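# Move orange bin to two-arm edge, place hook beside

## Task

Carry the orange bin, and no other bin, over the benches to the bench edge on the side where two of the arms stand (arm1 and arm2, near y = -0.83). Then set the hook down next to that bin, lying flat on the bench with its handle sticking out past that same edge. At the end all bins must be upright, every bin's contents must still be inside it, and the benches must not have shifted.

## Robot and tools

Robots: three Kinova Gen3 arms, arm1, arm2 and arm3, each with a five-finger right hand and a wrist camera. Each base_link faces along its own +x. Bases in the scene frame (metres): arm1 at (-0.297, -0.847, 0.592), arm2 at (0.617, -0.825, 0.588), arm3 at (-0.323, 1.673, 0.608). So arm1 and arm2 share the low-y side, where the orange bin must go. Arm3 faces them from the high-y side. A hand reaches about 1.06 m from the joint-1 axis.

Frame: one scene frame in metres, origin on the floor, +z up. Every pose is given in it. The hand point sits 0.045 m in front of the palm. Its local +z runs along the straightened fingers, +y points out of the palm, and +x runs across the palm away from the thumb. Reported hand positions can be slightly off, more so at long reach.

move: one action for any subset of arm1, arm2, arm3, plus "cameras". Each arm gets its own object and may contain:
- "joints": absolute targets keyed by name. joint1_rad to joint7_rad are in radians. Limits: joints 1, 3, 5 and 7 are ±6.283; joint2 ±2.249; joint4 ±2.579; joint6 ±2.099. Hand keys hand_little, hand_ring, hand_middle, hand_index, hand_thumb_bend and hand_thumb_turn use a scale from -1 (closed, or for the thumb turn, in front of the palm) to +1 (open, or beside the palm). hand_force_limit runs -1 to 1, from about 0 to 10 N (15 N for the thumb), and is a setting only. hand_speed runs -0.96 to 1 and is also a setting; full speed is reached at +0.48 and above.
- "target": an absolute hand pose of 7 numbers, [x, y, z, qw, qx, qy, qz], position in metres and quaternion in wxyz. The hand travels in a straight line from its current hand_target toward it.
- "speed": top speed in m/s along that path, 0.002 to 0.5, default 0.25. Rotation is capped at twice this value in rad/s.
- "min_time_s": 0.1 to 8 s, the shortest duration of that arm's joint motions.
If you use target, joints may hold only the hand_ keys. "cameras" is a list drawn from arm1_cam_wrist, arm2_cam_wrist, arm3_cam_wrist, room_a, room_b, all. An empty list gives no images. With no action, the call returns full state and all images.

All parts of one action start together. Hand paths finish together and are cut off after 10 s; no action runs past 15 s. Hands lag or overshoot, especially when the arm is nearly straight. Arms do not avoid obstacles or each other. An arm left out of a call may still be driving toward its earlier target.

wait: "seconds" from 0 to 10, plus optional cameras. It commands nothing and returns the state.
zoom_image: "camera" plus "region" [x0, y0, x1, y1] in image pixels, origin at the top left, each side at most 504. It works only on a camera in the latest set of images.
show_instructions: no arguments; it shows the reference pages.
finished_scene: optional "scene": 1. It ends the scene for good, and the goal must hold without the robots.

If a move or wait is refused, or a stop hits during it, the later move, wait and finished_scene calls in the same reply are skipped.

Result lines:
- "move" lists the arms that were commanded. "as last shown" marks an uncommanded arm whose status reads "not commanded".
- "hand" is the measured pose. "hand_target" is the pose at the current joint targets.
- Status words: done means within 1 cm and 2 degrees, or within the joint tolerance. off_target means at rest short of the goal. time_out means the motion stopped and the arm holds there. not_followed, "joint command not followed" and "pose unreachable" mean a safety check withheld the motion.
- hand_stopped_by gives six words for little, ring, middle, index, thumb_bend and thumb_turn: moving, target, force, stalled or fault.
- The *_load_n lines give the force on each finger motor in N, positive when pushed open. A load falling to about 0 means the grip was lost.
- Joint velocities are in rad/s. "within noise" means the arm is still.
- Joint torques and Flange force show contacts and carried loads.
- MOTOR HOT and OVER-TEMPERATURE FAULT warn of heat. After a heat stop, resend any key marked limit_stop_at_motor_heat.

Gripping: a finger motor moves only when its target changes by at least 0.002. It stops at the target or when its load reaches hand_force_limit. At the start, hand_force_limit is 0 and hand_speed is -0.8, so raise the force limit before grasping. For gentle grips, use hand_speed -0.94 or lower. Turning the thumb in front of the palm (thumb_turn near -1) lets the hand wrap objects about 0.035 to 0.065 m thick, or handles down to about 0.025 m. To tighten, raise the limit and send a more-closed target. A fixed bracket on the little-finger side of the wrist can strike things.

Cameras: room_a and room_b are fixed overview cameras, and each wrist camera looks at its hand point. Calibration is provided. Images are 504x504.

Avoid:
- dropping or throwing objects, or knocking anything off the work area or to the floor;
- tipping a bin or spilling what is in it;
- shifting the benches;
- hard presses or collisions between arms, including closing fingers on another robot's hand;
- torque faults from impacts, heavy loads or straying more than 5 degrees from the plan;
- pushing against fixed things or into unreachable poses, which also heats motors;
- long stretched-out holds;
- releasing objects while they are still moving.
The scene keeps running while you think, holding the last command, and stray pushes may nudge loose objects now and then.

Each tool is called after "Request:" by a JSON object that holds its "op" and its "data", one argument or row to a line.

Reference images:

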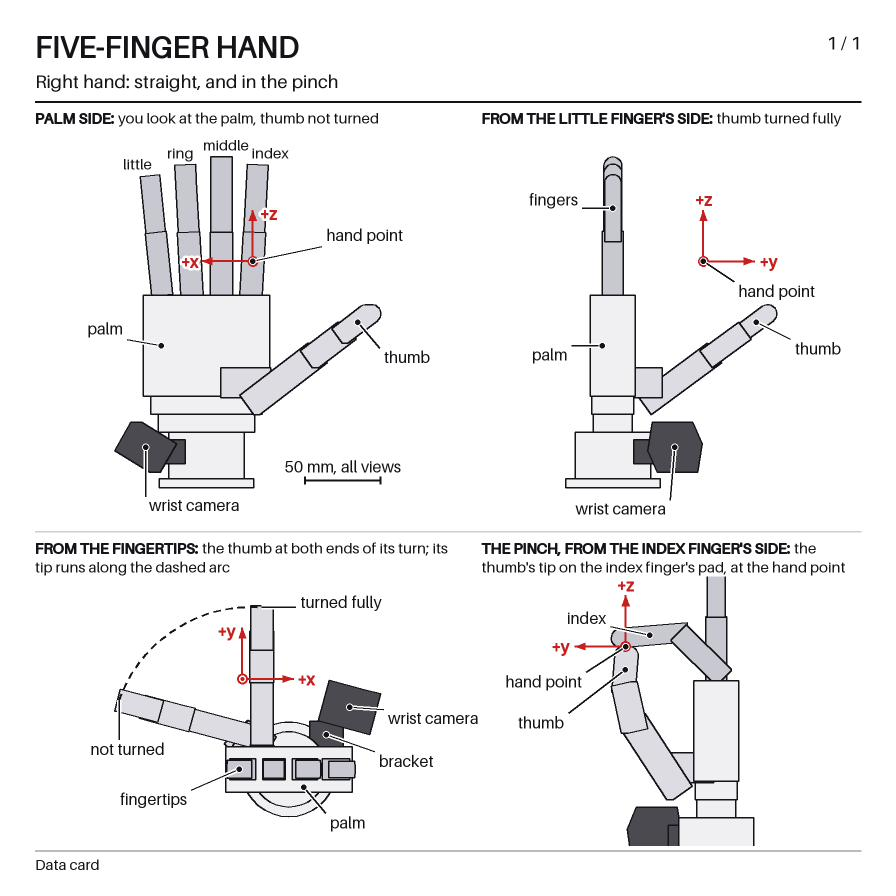

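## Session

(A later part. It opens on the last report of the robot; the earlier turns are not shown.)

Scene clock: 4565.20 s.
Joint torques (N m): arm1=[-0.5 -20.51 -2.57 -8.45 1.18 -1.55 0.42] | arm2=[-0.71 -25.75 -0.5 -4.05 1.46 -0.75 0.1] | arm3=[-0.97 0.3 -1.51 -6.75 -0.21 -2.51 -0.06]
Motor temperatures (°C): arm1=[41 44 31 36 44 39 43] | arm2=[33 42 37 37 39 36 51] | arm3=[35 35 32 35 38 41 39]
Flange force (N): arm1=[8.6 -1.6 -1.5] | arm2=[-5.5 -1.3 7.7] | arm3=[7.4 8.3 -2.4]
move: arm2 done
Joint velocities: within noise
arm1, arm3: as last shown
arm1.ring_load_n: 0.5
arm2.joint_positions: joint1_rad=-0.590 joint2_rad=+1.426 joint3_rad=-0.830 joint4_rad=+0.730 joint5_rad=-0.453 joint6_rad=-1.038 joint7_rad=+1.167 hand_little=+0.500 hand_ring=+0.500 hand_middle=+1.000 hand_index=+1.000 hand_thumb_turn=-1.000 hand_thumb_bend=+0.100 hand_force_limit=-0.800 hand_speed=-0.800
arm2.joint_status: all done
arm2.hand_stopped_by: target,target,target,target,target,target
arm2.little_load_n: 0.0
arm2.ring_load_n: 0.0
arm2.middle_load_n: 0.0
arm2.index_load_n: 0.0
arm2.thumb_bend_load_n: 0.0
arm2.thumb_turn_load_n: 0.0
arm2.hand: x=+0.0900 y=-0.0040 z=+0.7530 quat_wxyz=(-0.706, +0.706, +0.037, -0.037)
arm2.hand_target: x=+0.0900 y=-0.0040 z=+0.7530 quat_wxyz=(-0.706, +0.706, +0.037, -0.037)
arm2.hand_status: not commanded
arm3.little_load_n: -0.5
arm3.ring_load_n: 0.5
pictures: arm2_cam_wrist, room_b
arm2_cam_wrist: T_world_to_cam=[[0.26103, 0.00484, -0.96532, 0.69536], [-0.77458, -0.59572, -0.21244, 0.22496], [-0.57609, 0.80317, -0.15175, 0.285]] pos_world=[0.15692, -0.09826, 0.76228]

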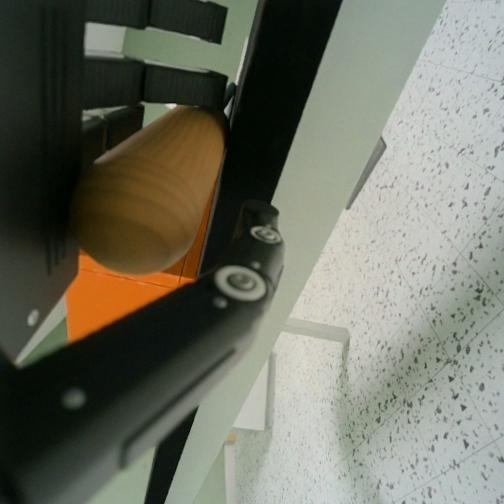

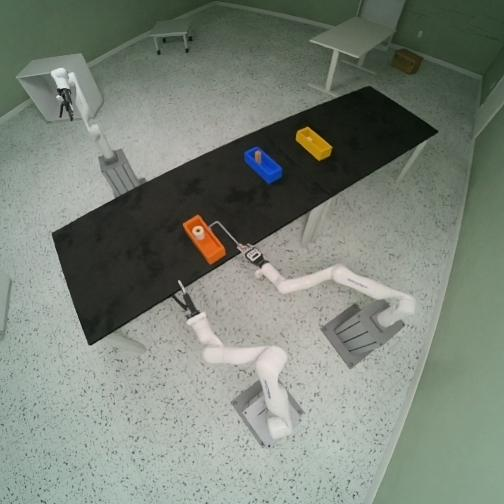

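Request:
{"op": "move", "data": {
  "arm2": {"joints": {"hand_thumb_bend": 0.6, "hand_speed": -0.6}}
}}

Request:
{"op": "move", "data": {
  "arm2": {"target": [0.09, -0.004, 0.757, 0.7061, -0.7061, -0.037, 0.037], "speed": 0.02},
  "cameras": ["room_b", "arm2_cam_wrist", "room_a"]
}}

Request:
{"op": "zoom_image", "data": {
  "camera": "room_b",
  "region": [180, 190, 300, 290]
}}

Scene clock: 4582.57 s.
Joint torques (N m): arm1=[-0.48 -20.52 -2.57 -8.41 1.19 -1.51 0.39] | arm2=[-0.74 -25.71 -0.44 -4.11 1.47 -0.73 0.12] | arm3=[-0.91 0.4 -1.53 -6.77 -0.16 -2.49 -0.03]
Motor temperatures (°C): arm1=[41 44 31 36 44 39 43] | arm2=[33 43 37 37 39 36 51] | arm3=[35 35 32 35 38 41 39]
Flange force (N): arm1=[8.6 -1.5 -1.4] | arm2=[-5.1 -1.4 7.1] | arm3=[7.1 8.3 -2.5]
move: arm2 done
Joint velocities: within noise
arm1: as last shown
arm1.ring_load_n: 0.0
arm2.joint_positions: joint1_rad=-0.590 joint2_rad=+1.426 joint3_rad=-0.830 joint4_rad=+0.730 joint5_rad=-0.453 joint6_rad=-1.038 joint7_rad=+1.167 hand_little=+0.500 hand_ring=+0.500 hand_middle=+1.000 hand_index=+1.000 hand_thumb_turn=-1.000 hand_thumb_bend=+0.600 hand_force_limit=-0.800 hand_speed=-0.600
arm2.joint_status: all done
arm2.hand_stopped_by: target,target,target,target,target,target
arm2.little_load_n: 0.0
arm2.ring_load_n: 0.0
arm2.middle_load_n: 0.0
arm2.index_load_n: 0.0
arm2.thumb_bend_load_n: 0.0
arm2.thumb_turn_load_n: 0.0
arm2.hand: x=+0.0900 y=-0.0040 z=+0.7530 quat_wxyz=(-0.706, +0.706, +0.037, -0.037)
arm2.hand_target: x=+0.0900 y=-0.0040 z=+0.7530 quat_wxyz=(-0.706, +0.706, +0.037, -0.037)
arm2.hand_status: not commanded
arm3.joint_positions: joint1_rad=+0.000 joint2_rad=-0.563 joint3_rad=+0.000 joint4_rad=+1.600 joint5_rad=+0.000 joint6_rad=+0.900 joint7_rad=-4.154 hand_little=+1.000 hand_ring=+1.000 hand_middle=+1.000 hand_index=+1.000 hand_thumb_turn=+1.000 hand_thumb_bend=+1.000 hand_force_limit=+0.000 hand_speed=-0.800
arm3.joint_status: not commanded
arm3.hand_stopped_by: target,target,target,target,target,target
arm3.little_load_n: 0.0
arm3.ring_load_n: 0.0
arm3.middle_load_n: 0.0
arm3.index_load_n: -0.5
arm3.thumb_bend_load_n: 0.0
arm3.thumb_turn_load_n: 0.0
arm3.hand: x=-0.4586 y=+1.3398 z=+1.2994 quat_wxyz=(-0.516, -0.691, +0.450, -0.232)
arm3.hand_target: x=-0.4586 y=+1.3398 z=+1.2994 quat_wxyz=(-0.516, -0.691, +0.450, -0.232)
arm3.hand_status: not commanded
pictures: none

Scene clock: 4583.53 s.
Joint torques (N m): arm1=[-0.56 -20.46 -2.67 -8.39 1.19 -1.54 0.4] | arm2=[-0.46 -27.09 -0.52 -4.75 1.81 -0.96 0.1] | arm3=[-0.94 0.33 -1.51 -6.78 -0.2 -2.49 -0.05]
Motor temperatures (°C): arm1=[41 44 31 36 44 39 43] | arm2=[33 43 37 37 39 36 51] | arm3=[35 35 32 35 38 41 39]
Flange force (N): arm1=[8.4 -1.7 -1.4] | arm2=[-5.4 0.0 7.0] | arm3=[7.2 8.2 -2.4]
move: arm2 done
Joint velocities: within noise
arm1, arm3: as last shown
arm2.joint_positions: joint1_rad=-0.589 joint2_rad=+1.420 joint3_rad=-0.832 joint4_rad=+0.732 joint5_rad=-0.457 joint6_rad=-1.038 joint7_rad=+1.173 hand_little=+0.500 hand_ring=+0.500 hand_middle=+1.000 hand_index=+1.000 hand_thumb_turn=-1.000 hand_thumb_bend=+0.600 hand_force_limit=-0.800 hand_speed=-0.600
arm2.joint_status: not commanded
arm2.hand_stopped_by: target,target,target,target,target,target
arm2.little_load_n: 0.0
arm2.ring_load_n: 0.0
arm2.middle_load_n: 0.0
arm2.index_load_n: -0.5
arm2.thumb_bend_load_n: 0.0
arm2.thumb_turn_load_n: 0.0
arm2.hand: x=+0.0900 y=-0.0040 z=+0.7570 quat_wxyz=(-0.706, +0.706, +0.037, -0.037)
arm2.hand_target: x=+0.0900 y=-0.0040 z=+0.7570 quat_wxyz=(-0.706, +0.706, +0.037, -0.037)
arm2.hand_status: done (0.000 m and 0.0 deg from the pose sent, 0.004 m and 0.0 deg at the start)
arm3.index_load_n: 0.0
pictures: arm2_cam_wrist, room_a, room_b
arm2_cam_wrist: T_world_to_cam=[[0.26105, 0.00486, -0.96531, 0.69931], [-0.77458, -0.59572, -0.21247, 0.22585], [-0.57609, 0.80317, -0.15175, 0.28562]] pos_world=[0.15693, -0.09826, 0.76638]

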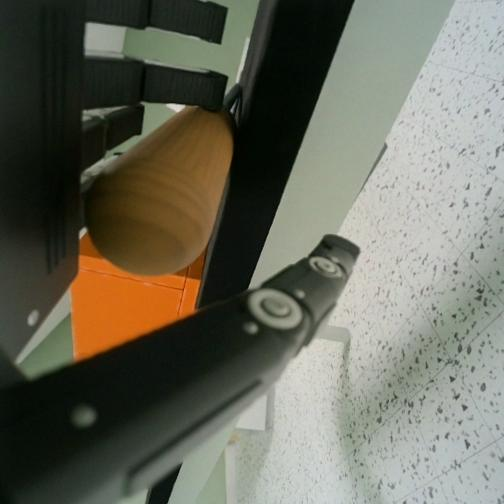

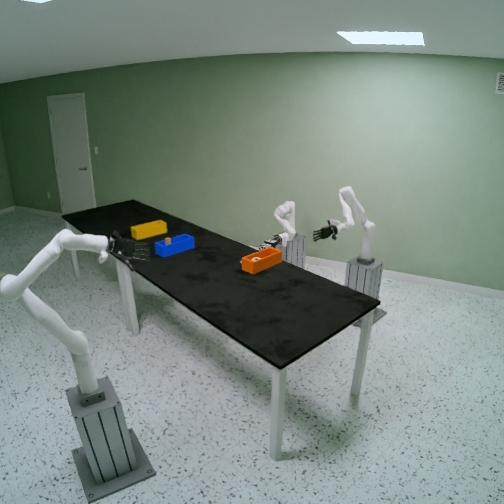

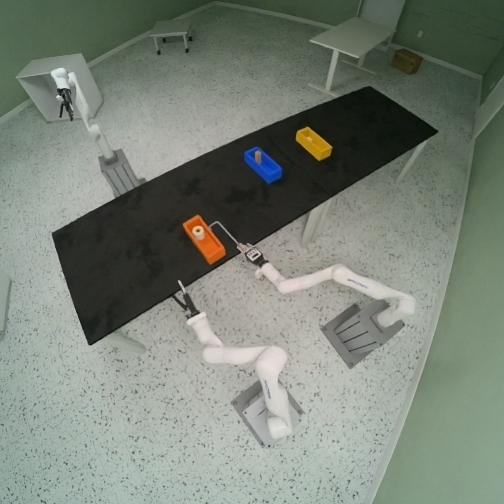

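Scaled by 4.200 from the camera's image (finer frame: 720x720).

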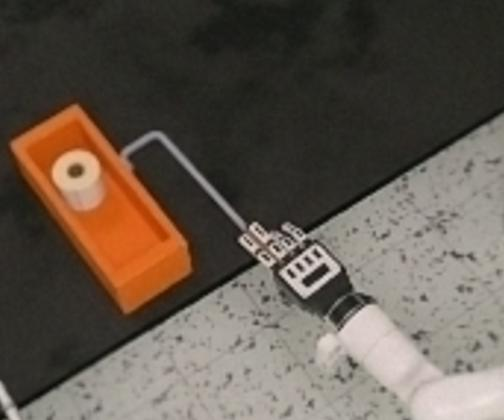

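Request:
{"op": "move", "data": {
  "arm2": {"joints": {"hand_ring": 1.0, "hand_little": 1.0}}
}}

Request:
{"op": "move", "data": {
  "arm2": {"target": [0.09, -0.004, 0.764, 0.7061, -0.7061, -0.037, 0.037], "speed": 0.03}
}}

Request:
{"op": "move", "data": {
  "arm2": {"target": [0.095, -0.06, 0.765, 0.7061, -0.7061, -0.037, 0.037], "speed": 0.06},
  "cameras": ["room_b", "arm2_cam_wrist"]
}}

Request:
{"op": "zoom_image", "data": {
  "camera": "room_b",
  "region": [180, 190, 300, 290]
}}

Scene clock: 4595.67 s.
Joint torques (N m): arm1=[-0.48 -20.55 -2.67 -8.41 1.19 -1.56 0.43] | arm2=[-0.5 -27.15 -0.5 -4.77 1.78 -1.02 0.09] | arm3=[-0.9 0.37 -1.5 -6.77 -0.21 -2.48 -0.05]
Motor temperatures (°C): arm1=[41 44 31 36 44 39 43] | arm2=[33 44 37 37 39 36 51] | arm3=[35 35 32 35 38 41 39]
Flange force (N): arm1=[8.6 -1.6 -1.3] | arm2=[-5.3 0.1 7.2] | arm3=[7.2 8.2 -2.4]
move: arm2 done
Joint velocities: within noise
arm1.joint_positions: joint1_rad=+0.382 joint2_rad=+0.689 joint3_rad=-0.800 joint4_rad=+1.852 joint5_rad=-0.433 joint6_rad=-1.033 joint7_rad=-0.824 hand_little=+1.000 hand_ring=+1.000 hand_middle=+1.000 hand_index=+1.000 hand_thumb_turn=+1.000 hand_thumb_bend=+1.000 hand_force_limit=+1.000 hand_speed=+0.000
arm1.joint_status: not commanded
arm1.hand_stopped_by: target,target,target,target,target,target
arm1.little_load_n: 0.0
arm1.ring_load_n: 0.0
arm1.middle_load_n: 0.0
arm1.index_load_n: 0.0
arm1.thumb_bend_load_n: 0.0
arm1.thumb_turn_load_n: 0.0
arm1.hand: x=-0.3800 y=-0.1000 z=+1.0300 quat_wxyz=(-0.521, +0.478, -0.521, -0.478)
arm1.hand_target: x=-0.3800 y=-0.1000 z=+1.0300 quat_wxyz=(-0.521, +0.478, -0.521, -0.478)
arm1.hand_status: not commanded
arm2.joint_positions: joint1_rad=-0.589 joint2_rad=+1.420 joint3_rad=-0.832 joint4_rad=+0.732 joint5_rad=-0.457 joint6_rad=-1.038 joint7_rad=+1.173 hand_little=+1.000 hand_ring=+1.000 hand_middle=+1.000 hand_index=+1.000 hand_thumb_turn=-1.000 hand_thumb_bend=+0.600 hand_force_limit=-0.800 hand_speed=-0.600
arm2.joint_status: all done
arm2.hand_stopped_by: target,target,target,target,target,target
arm2.little_load_n: 0.0
arm2.ring_load_n: 0.0
arm2.middle_load_n: 0.0
arm2.index_load_n: -0.5
arm2.thumb_bend_load_n: 0.0
arm2.thumb_turn_load_n: 0.0
arm2.hand: x=+0.0900 y=-0.0040 z=+0.7570 quat_wxyz=(-0.706, +0.706, +0.037, -0.037)
arm2.hand_target: x=+0.0900 y=-0.0040 z=+0.7570 quat_wxyz=(-0.706, +0.706, +0.037, -0.037)
arm2.hand_status: not commanded
arm3: as last shown
arm3.index_load_n: -0.5
pictures: none

Scene clock: 4596.63 s.
Joint torques (N m): arm1=[-0.48 -20.51 -2.69 -8.45 1.19 -1.54 0.41] | arm2=[-0.5 -27.05 -0.55 -4.76 1.8 -0.96 0.09] | arm3=[-0.9 0.35 -1.52 -6.74 -0.22 -2.47 -0.04]
Motor temperatures (°C): arm1=[41 44 31 36 44 39 43] | arm2=[33 44 37 37 39 36 51] | arm3=[35 35 32 35 38 41 39]
Flange force (N): arm1=[8.6 -1.5 -1.5] | arm2=[-5.2 -0.1 7.0] | arm3=[7.3 8.4 -2.4]
move: arm2 done
Joint velocities: within noise
arm1, arm3: as last shown
arm2.joint_positions: joint1_rad=-0.588 joint2_rad=+1.409 joint3_rad=-0.835 joint4_rad=+0.736 joint5_rad=-0.465 joint6_rad=-1.037 joint7_rad=+1.183 hand_little=+1.000 hand_ring=+1.000 hand_middle=+1.000 hand_index=+1.000 hand_thumb_turn=-1.000 hand_thumb_bend=+0.600 hand_force_limit=-0.800 hand_speed=-0.600
arm2.joint_status: not commanded
arm2.hand_stopped_by: target,target,target,target,target,target
arm2.little_load_n: 0.0
arm2.ring_load_n: 0.0
arm2.middle_load_n: 0.0
arm2.index_load_n: 0.0
arm2.thumb_bend_load_n: 0.0
arm2.thumb_turn_load_n: 0.0
arm2.hand: x=+0.0900 y=-0.0040 z=+0.7640 quat_wxyz=(-0.706, +0.706, +0.037, -0.037)
arm2.hand_target: x=+0.0900 y=-0.0040 z=+0.7640 quat_wxyz=(-0.706, +0.706, +0.037, -0.037)
arm2.hand_status: done (0.000 m and 0.0 deg from the pose sent, 0.007 m and 0.0 deg at the start)
arm3.index_load_n: 0.0
pictures: none

Scene clock: 4598.07 s.
Joint torques (N m): arm1=[-0.48 -20.52 -2.63 -8.4 1.18 -1.55 0.42] | arm2=[-0.51 -25.63 -1.6 -4.24 1.9 -1.18 0.1] | arm3=[-0.92 0.36 -1.51 -6.8 -0.19 -2.48 -0.06]
Motor temperatures (°C): arm1=[41 44 31 36 44 39 43] | arm2=[33 44 37 37 39 36 51] | arm3=[35 35 32 35 38 41 39]
Flange force (N): arm1=[8.6 -1.5 -1.3] | arm2=[-4.2 -0.3 5.0] | arm3=[7.1 8.2 -2.4]
move: arm2 done
Joint velocities: within noise
arm1, arm3: as last shown
arm1.thumb_turn_load_n: -0.5
arm2.joint_positions: joint1_rad=-0.558 joint2_rad=+1.332 joint3_rad=-0.842 joint4_rad=+1.015 joint5_rad=-0.460 joint6_rad=-1.234 joint7_rad=+1.106 hand_little=+1.000 hand_ring=+1.000 hand_middle=+1.000 hand_index=+1.000 hand_thumb_turn=-1.000 hand_thumb_bend=+0.600 hand_force_limit=-0.800 hand_speed=-0.600
arm2.joint_status: not commanded
arm2.hand_stopped_by: target,target,target,target,target,target
arm2.little_load_n: 0.0
arm2.ring_load_n: -0.5
arm2.middle_load_n: 0.0
arm2.index_load_n: -0.5
arm2.thumb_bend_load_n: 0.0
arm2.thumb_turn_load_n: 0.0
arm2.hand: x=+0.0951 y=-0.0600 z=+0.7650 quat_wxyz=(-0.706, +0.706, +0.037, -0.037)
arm2.hand_target: x=+0.0950 y=-0.0600 z=+0.7650 quat_wxyz=(-0.706, +0.706, +0.037, -0.037)
arm2.hand_status: done (0.000 m and 0.0 deg from the pose sent, 0.056 m and 0.0 deg at the start)
pictures: arm2_cam_wrist, room_b
arm2_cam_wrist: T_world_to_cam=[[0.26103, 0.00484, -0.96532, 0.70588], [-0.77458, -0.59572, -0.21244, 0.1981], [-0.57609, 0.80317, -0.15175, 0.33474]] pos_world=[0.16202, -0.15426, 0.77428]

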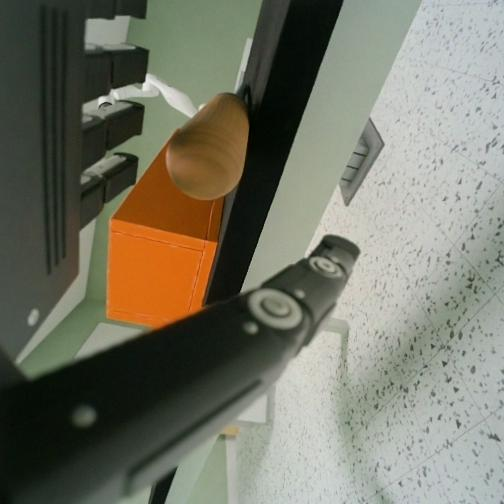

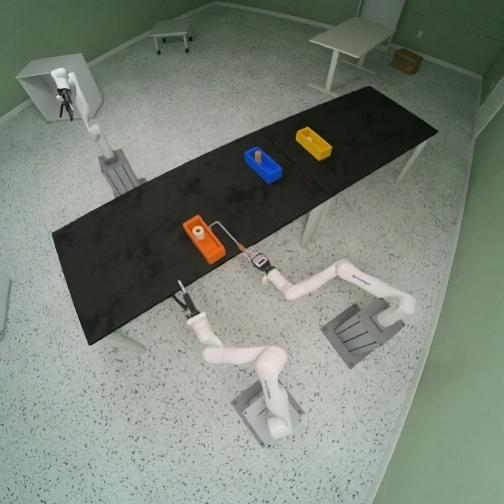

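Scaled by 4.200 from the camera's image (finer frame: 720x720).

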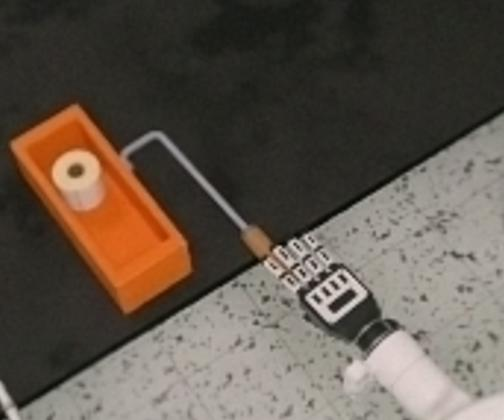

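Request:
{"op": "move", "data": {
  "arm2": {"target": [0.11, -0.17, 0.77, 0.7061, -0.7061, -0.037, 0.037], "speed": 0.1}
}}

Request:
{"op": "move", "data": {
  "arm2": {"target": [0.25, -0.26, 0.90, 0.7061, -0.7061, -0.037, 0.037], "speed": 0.15},
  "cameras": ["room_b", "room_a", "arm1_cam_wrist", "arm2_cam_wrist"]
}}

Request:
{"op": "zoom_image", "data": {
  "camera": "room_b",
  "region": [180, 190, 300, 290]
}}

Request:
{"op": "zoom_image", "data": {
  "camera": "room_a",
  "region": [220, 210, 310, 285]
}}

Scene clock: 4610.50 s.
Joint torques (N m): arm1=[-0.53 -20.55 -2.7 -8.43 1.21 -1.56 0.39] | arm2=[-0.5 -22.89 -2.54 -3.09 1.95 -1.38 0.11] | arm3=[-0.91 0.34 -1.5 -6.8 -0.2 -2.5 -0.02]
Motor temperatures (°C): arm1=[41 44 31 36 44 39 43] | arm2=[33 44 37 36 39 36 51] | arm3=[35 35 32 35 38 41 39]
Flange force (N): arm1=[8.6 -1.6 -1.3] | arm2=[-3.8 -0.8 3.3] | arm3=[7.2 8.2 -2.4]
move: arm2 done
Joint velocities: within noise
arm1, arm3: as last shown
arm1.thumb_turn_load_n: 0.0
arm2.joint_positions: joint1_rad=-0.562 joint2_rad=+1.230 joint3_rad=-0.876 joint4_rad=+1.416 joint5_rad=-0.505 joint6_rad=-1.560 joint7_rad=+1.003 hand_little=+1.000 hand_ring=+1.000 hand_middle=+1.000 hand_index=+1.000 hand_thumb_turn=-1.000 hand_thumb_bend=+0.600 hand_force_limit=-0.800 hand_speed=-0.600
arm2.joint_status: not commanded
arm2.hand_stopped_by: target,target,target,target,target,target
arm2.little_load_n: 0.0
arm2.ring_load_n: 0.0
arm2.middle_load_n: 0.0
arm2.index_load_n: 0.0
arm2.thumb_bend_load_n: 0.0
arm2.thumb_turn_load_n: 0.0
arm2.hand: x=+0.1100 y=-0.1700 z=+0.7700 quat_wxyz=(-0.706, +0.706, +0.037, -0.037)
arm2.hand_target: x=+0.1100 y=-0.1700 z=+0.7700 quat_wxyz=(-0.706, +0.706, +0.037, -0.037)
arm2.hand_status: done (0.000 m and 0.0 deg from the pose sent, 0.111 m and 0.0 deg at the start)
arm3.thumb_bend_load_n: 0.5
pictures: none

Scene clock: 4612.47 s.
Joint torques (N m): arm1=[-0.52 -20.52 -2.65 -8.42 1.2 -1.58 0.42] | arm2=[-0.38 -16.51 -2.29 -3.3 1.83 -1.53 0.12] | arm3=[-0.92 0.32 -1.54 -6.75 -0.19 -2.47 -0.03]
Motor temperatures (°C): arm1=[41 44 31 36 44 39 43] | arm2=[33 44 37 36 39 36 51] | arm3=[35 35 32 35 38 41 39]
Flange force (N): arm1=[8.4 -1.7 -1.3] | arm2=[-1.9 -3.2 2.0] | arm3=[7.2 8.4 -2.4]
move: arm2 done
Joint velocities: within noise
arm1, arm3: as last shown
arm2.joint_positions: joint1_rad=-0.302 joint2_rad=+0.818 joint3_rad=-1.067 joint4_rad=+1.999 joint5_rad=-0.727 joint6_rad=-1.707 joint7_rad=+0.925 hand_little=+1.000 hand_ring=+1.000 hand_middle=+1.000 hand_index=+1.000 hand_thumb_turn=-1.000 hand_thumb_bend=+0.600 hand_force_limit=-0.800 hand_speed=-0.600
arm2.joint_status: not commanded
arm2.hand_stopped_by: target,target,target,target,target,target
arm2.little_load_n: 0.0
arm2.ring_load_n: 0.0
arm2.middle_load_n: 0.0
arm2.index_load_n: 0.0
arm2.thumb_bend_load_n: 0.0
arm2.thumb_turn_load_n: 0.0
arm2.hand: x=+0.2500 y=-0.2600 z=+0.9000 quat_wxyz=(-0.706, +0.706, +0.037, -0.037)
arm2.hand_target: x=+0.2500 y=-0.2600 z=+0.9000 quat_wxyz=(-0.706, +0.706, +0.037, -0.037)
arm2.hand_status: done (0.000 m and 0.0 deg from the pose sent, 0.211 m and 0.0 deg at the start)
arm3.thumb_bend_load_n: 0.0
pictures: arm1_cam_wrist, arm2_cam_wrist, room_a, room_b
arm1_cam_wrist: T_world_to_cam=[[-0.96992, 0.05661, -0.23676, -0.12589], [-0.23126, -0.51788, 0.8236, -0.99195], [-0.07599, 0.85358, 0.51539, -0.35496]] pos_world=[-0.37848, -0.20361, 0.97011]
arm2_cam_wrist: T_world_to_cam=[[0.26105, 0.00486, -0.96531, 0.79673], [-0.77458, -0.59572, -0.21247, 0.22764], [-0.57609, 0.80317, -0.15175, 0.6051]] pos_world=[0.31693, -0.35426, 0.90928]

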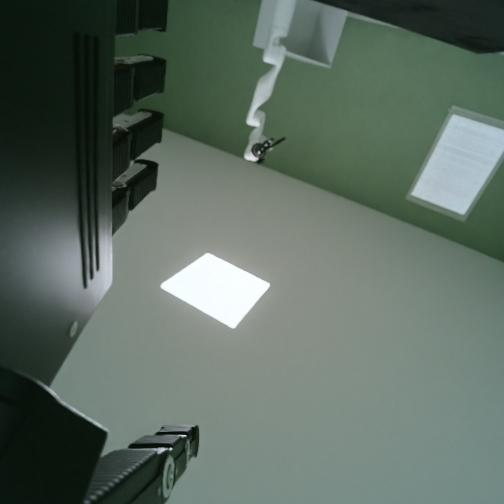

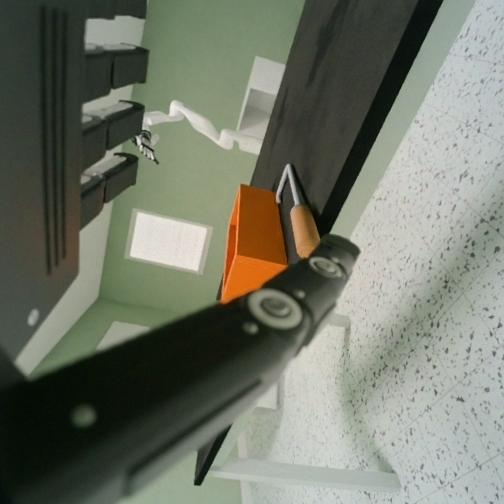

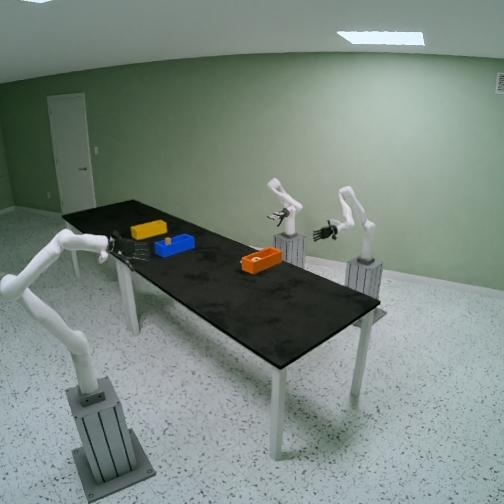

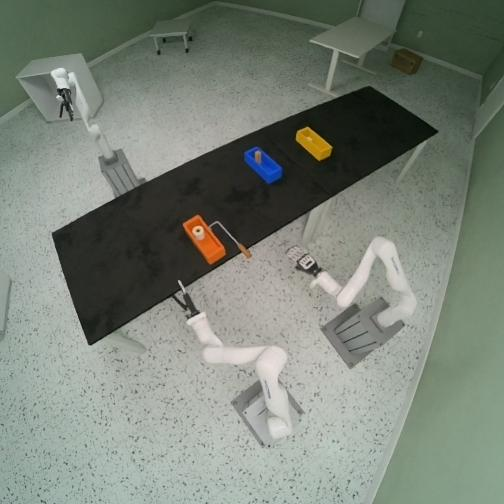

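Scaled by 4.200 from the camera's image (finer frame: 720x720).

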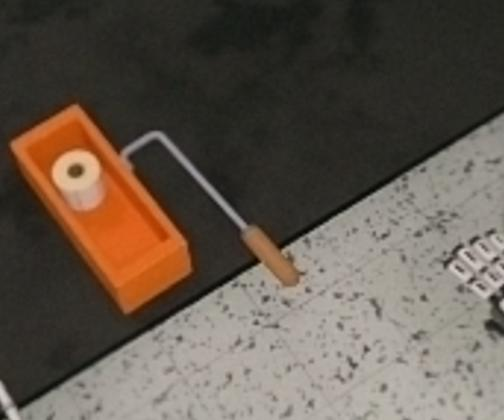

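Scaled by 5.600 from the camera's image (finer frame: 720x720).

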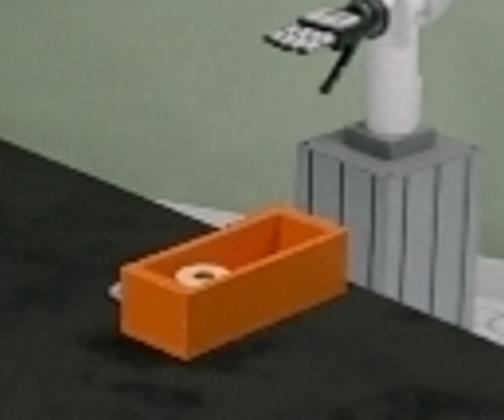

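Request:
{"op": "zoom_image", "data": {
  "camera": "arm2_cam_wrist",
  "region": [200, 130, 360, 290]
}}

Scaled by 3.150 from the camera's image (finer frame: 720x720).

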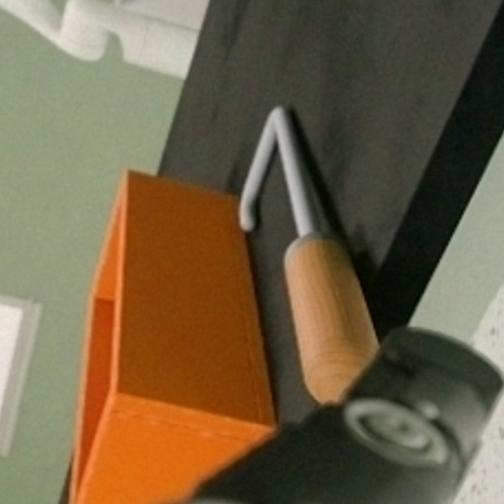

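Request:
{"op": "finished_scene", "data": {

}}

The scene is finished: the task was done.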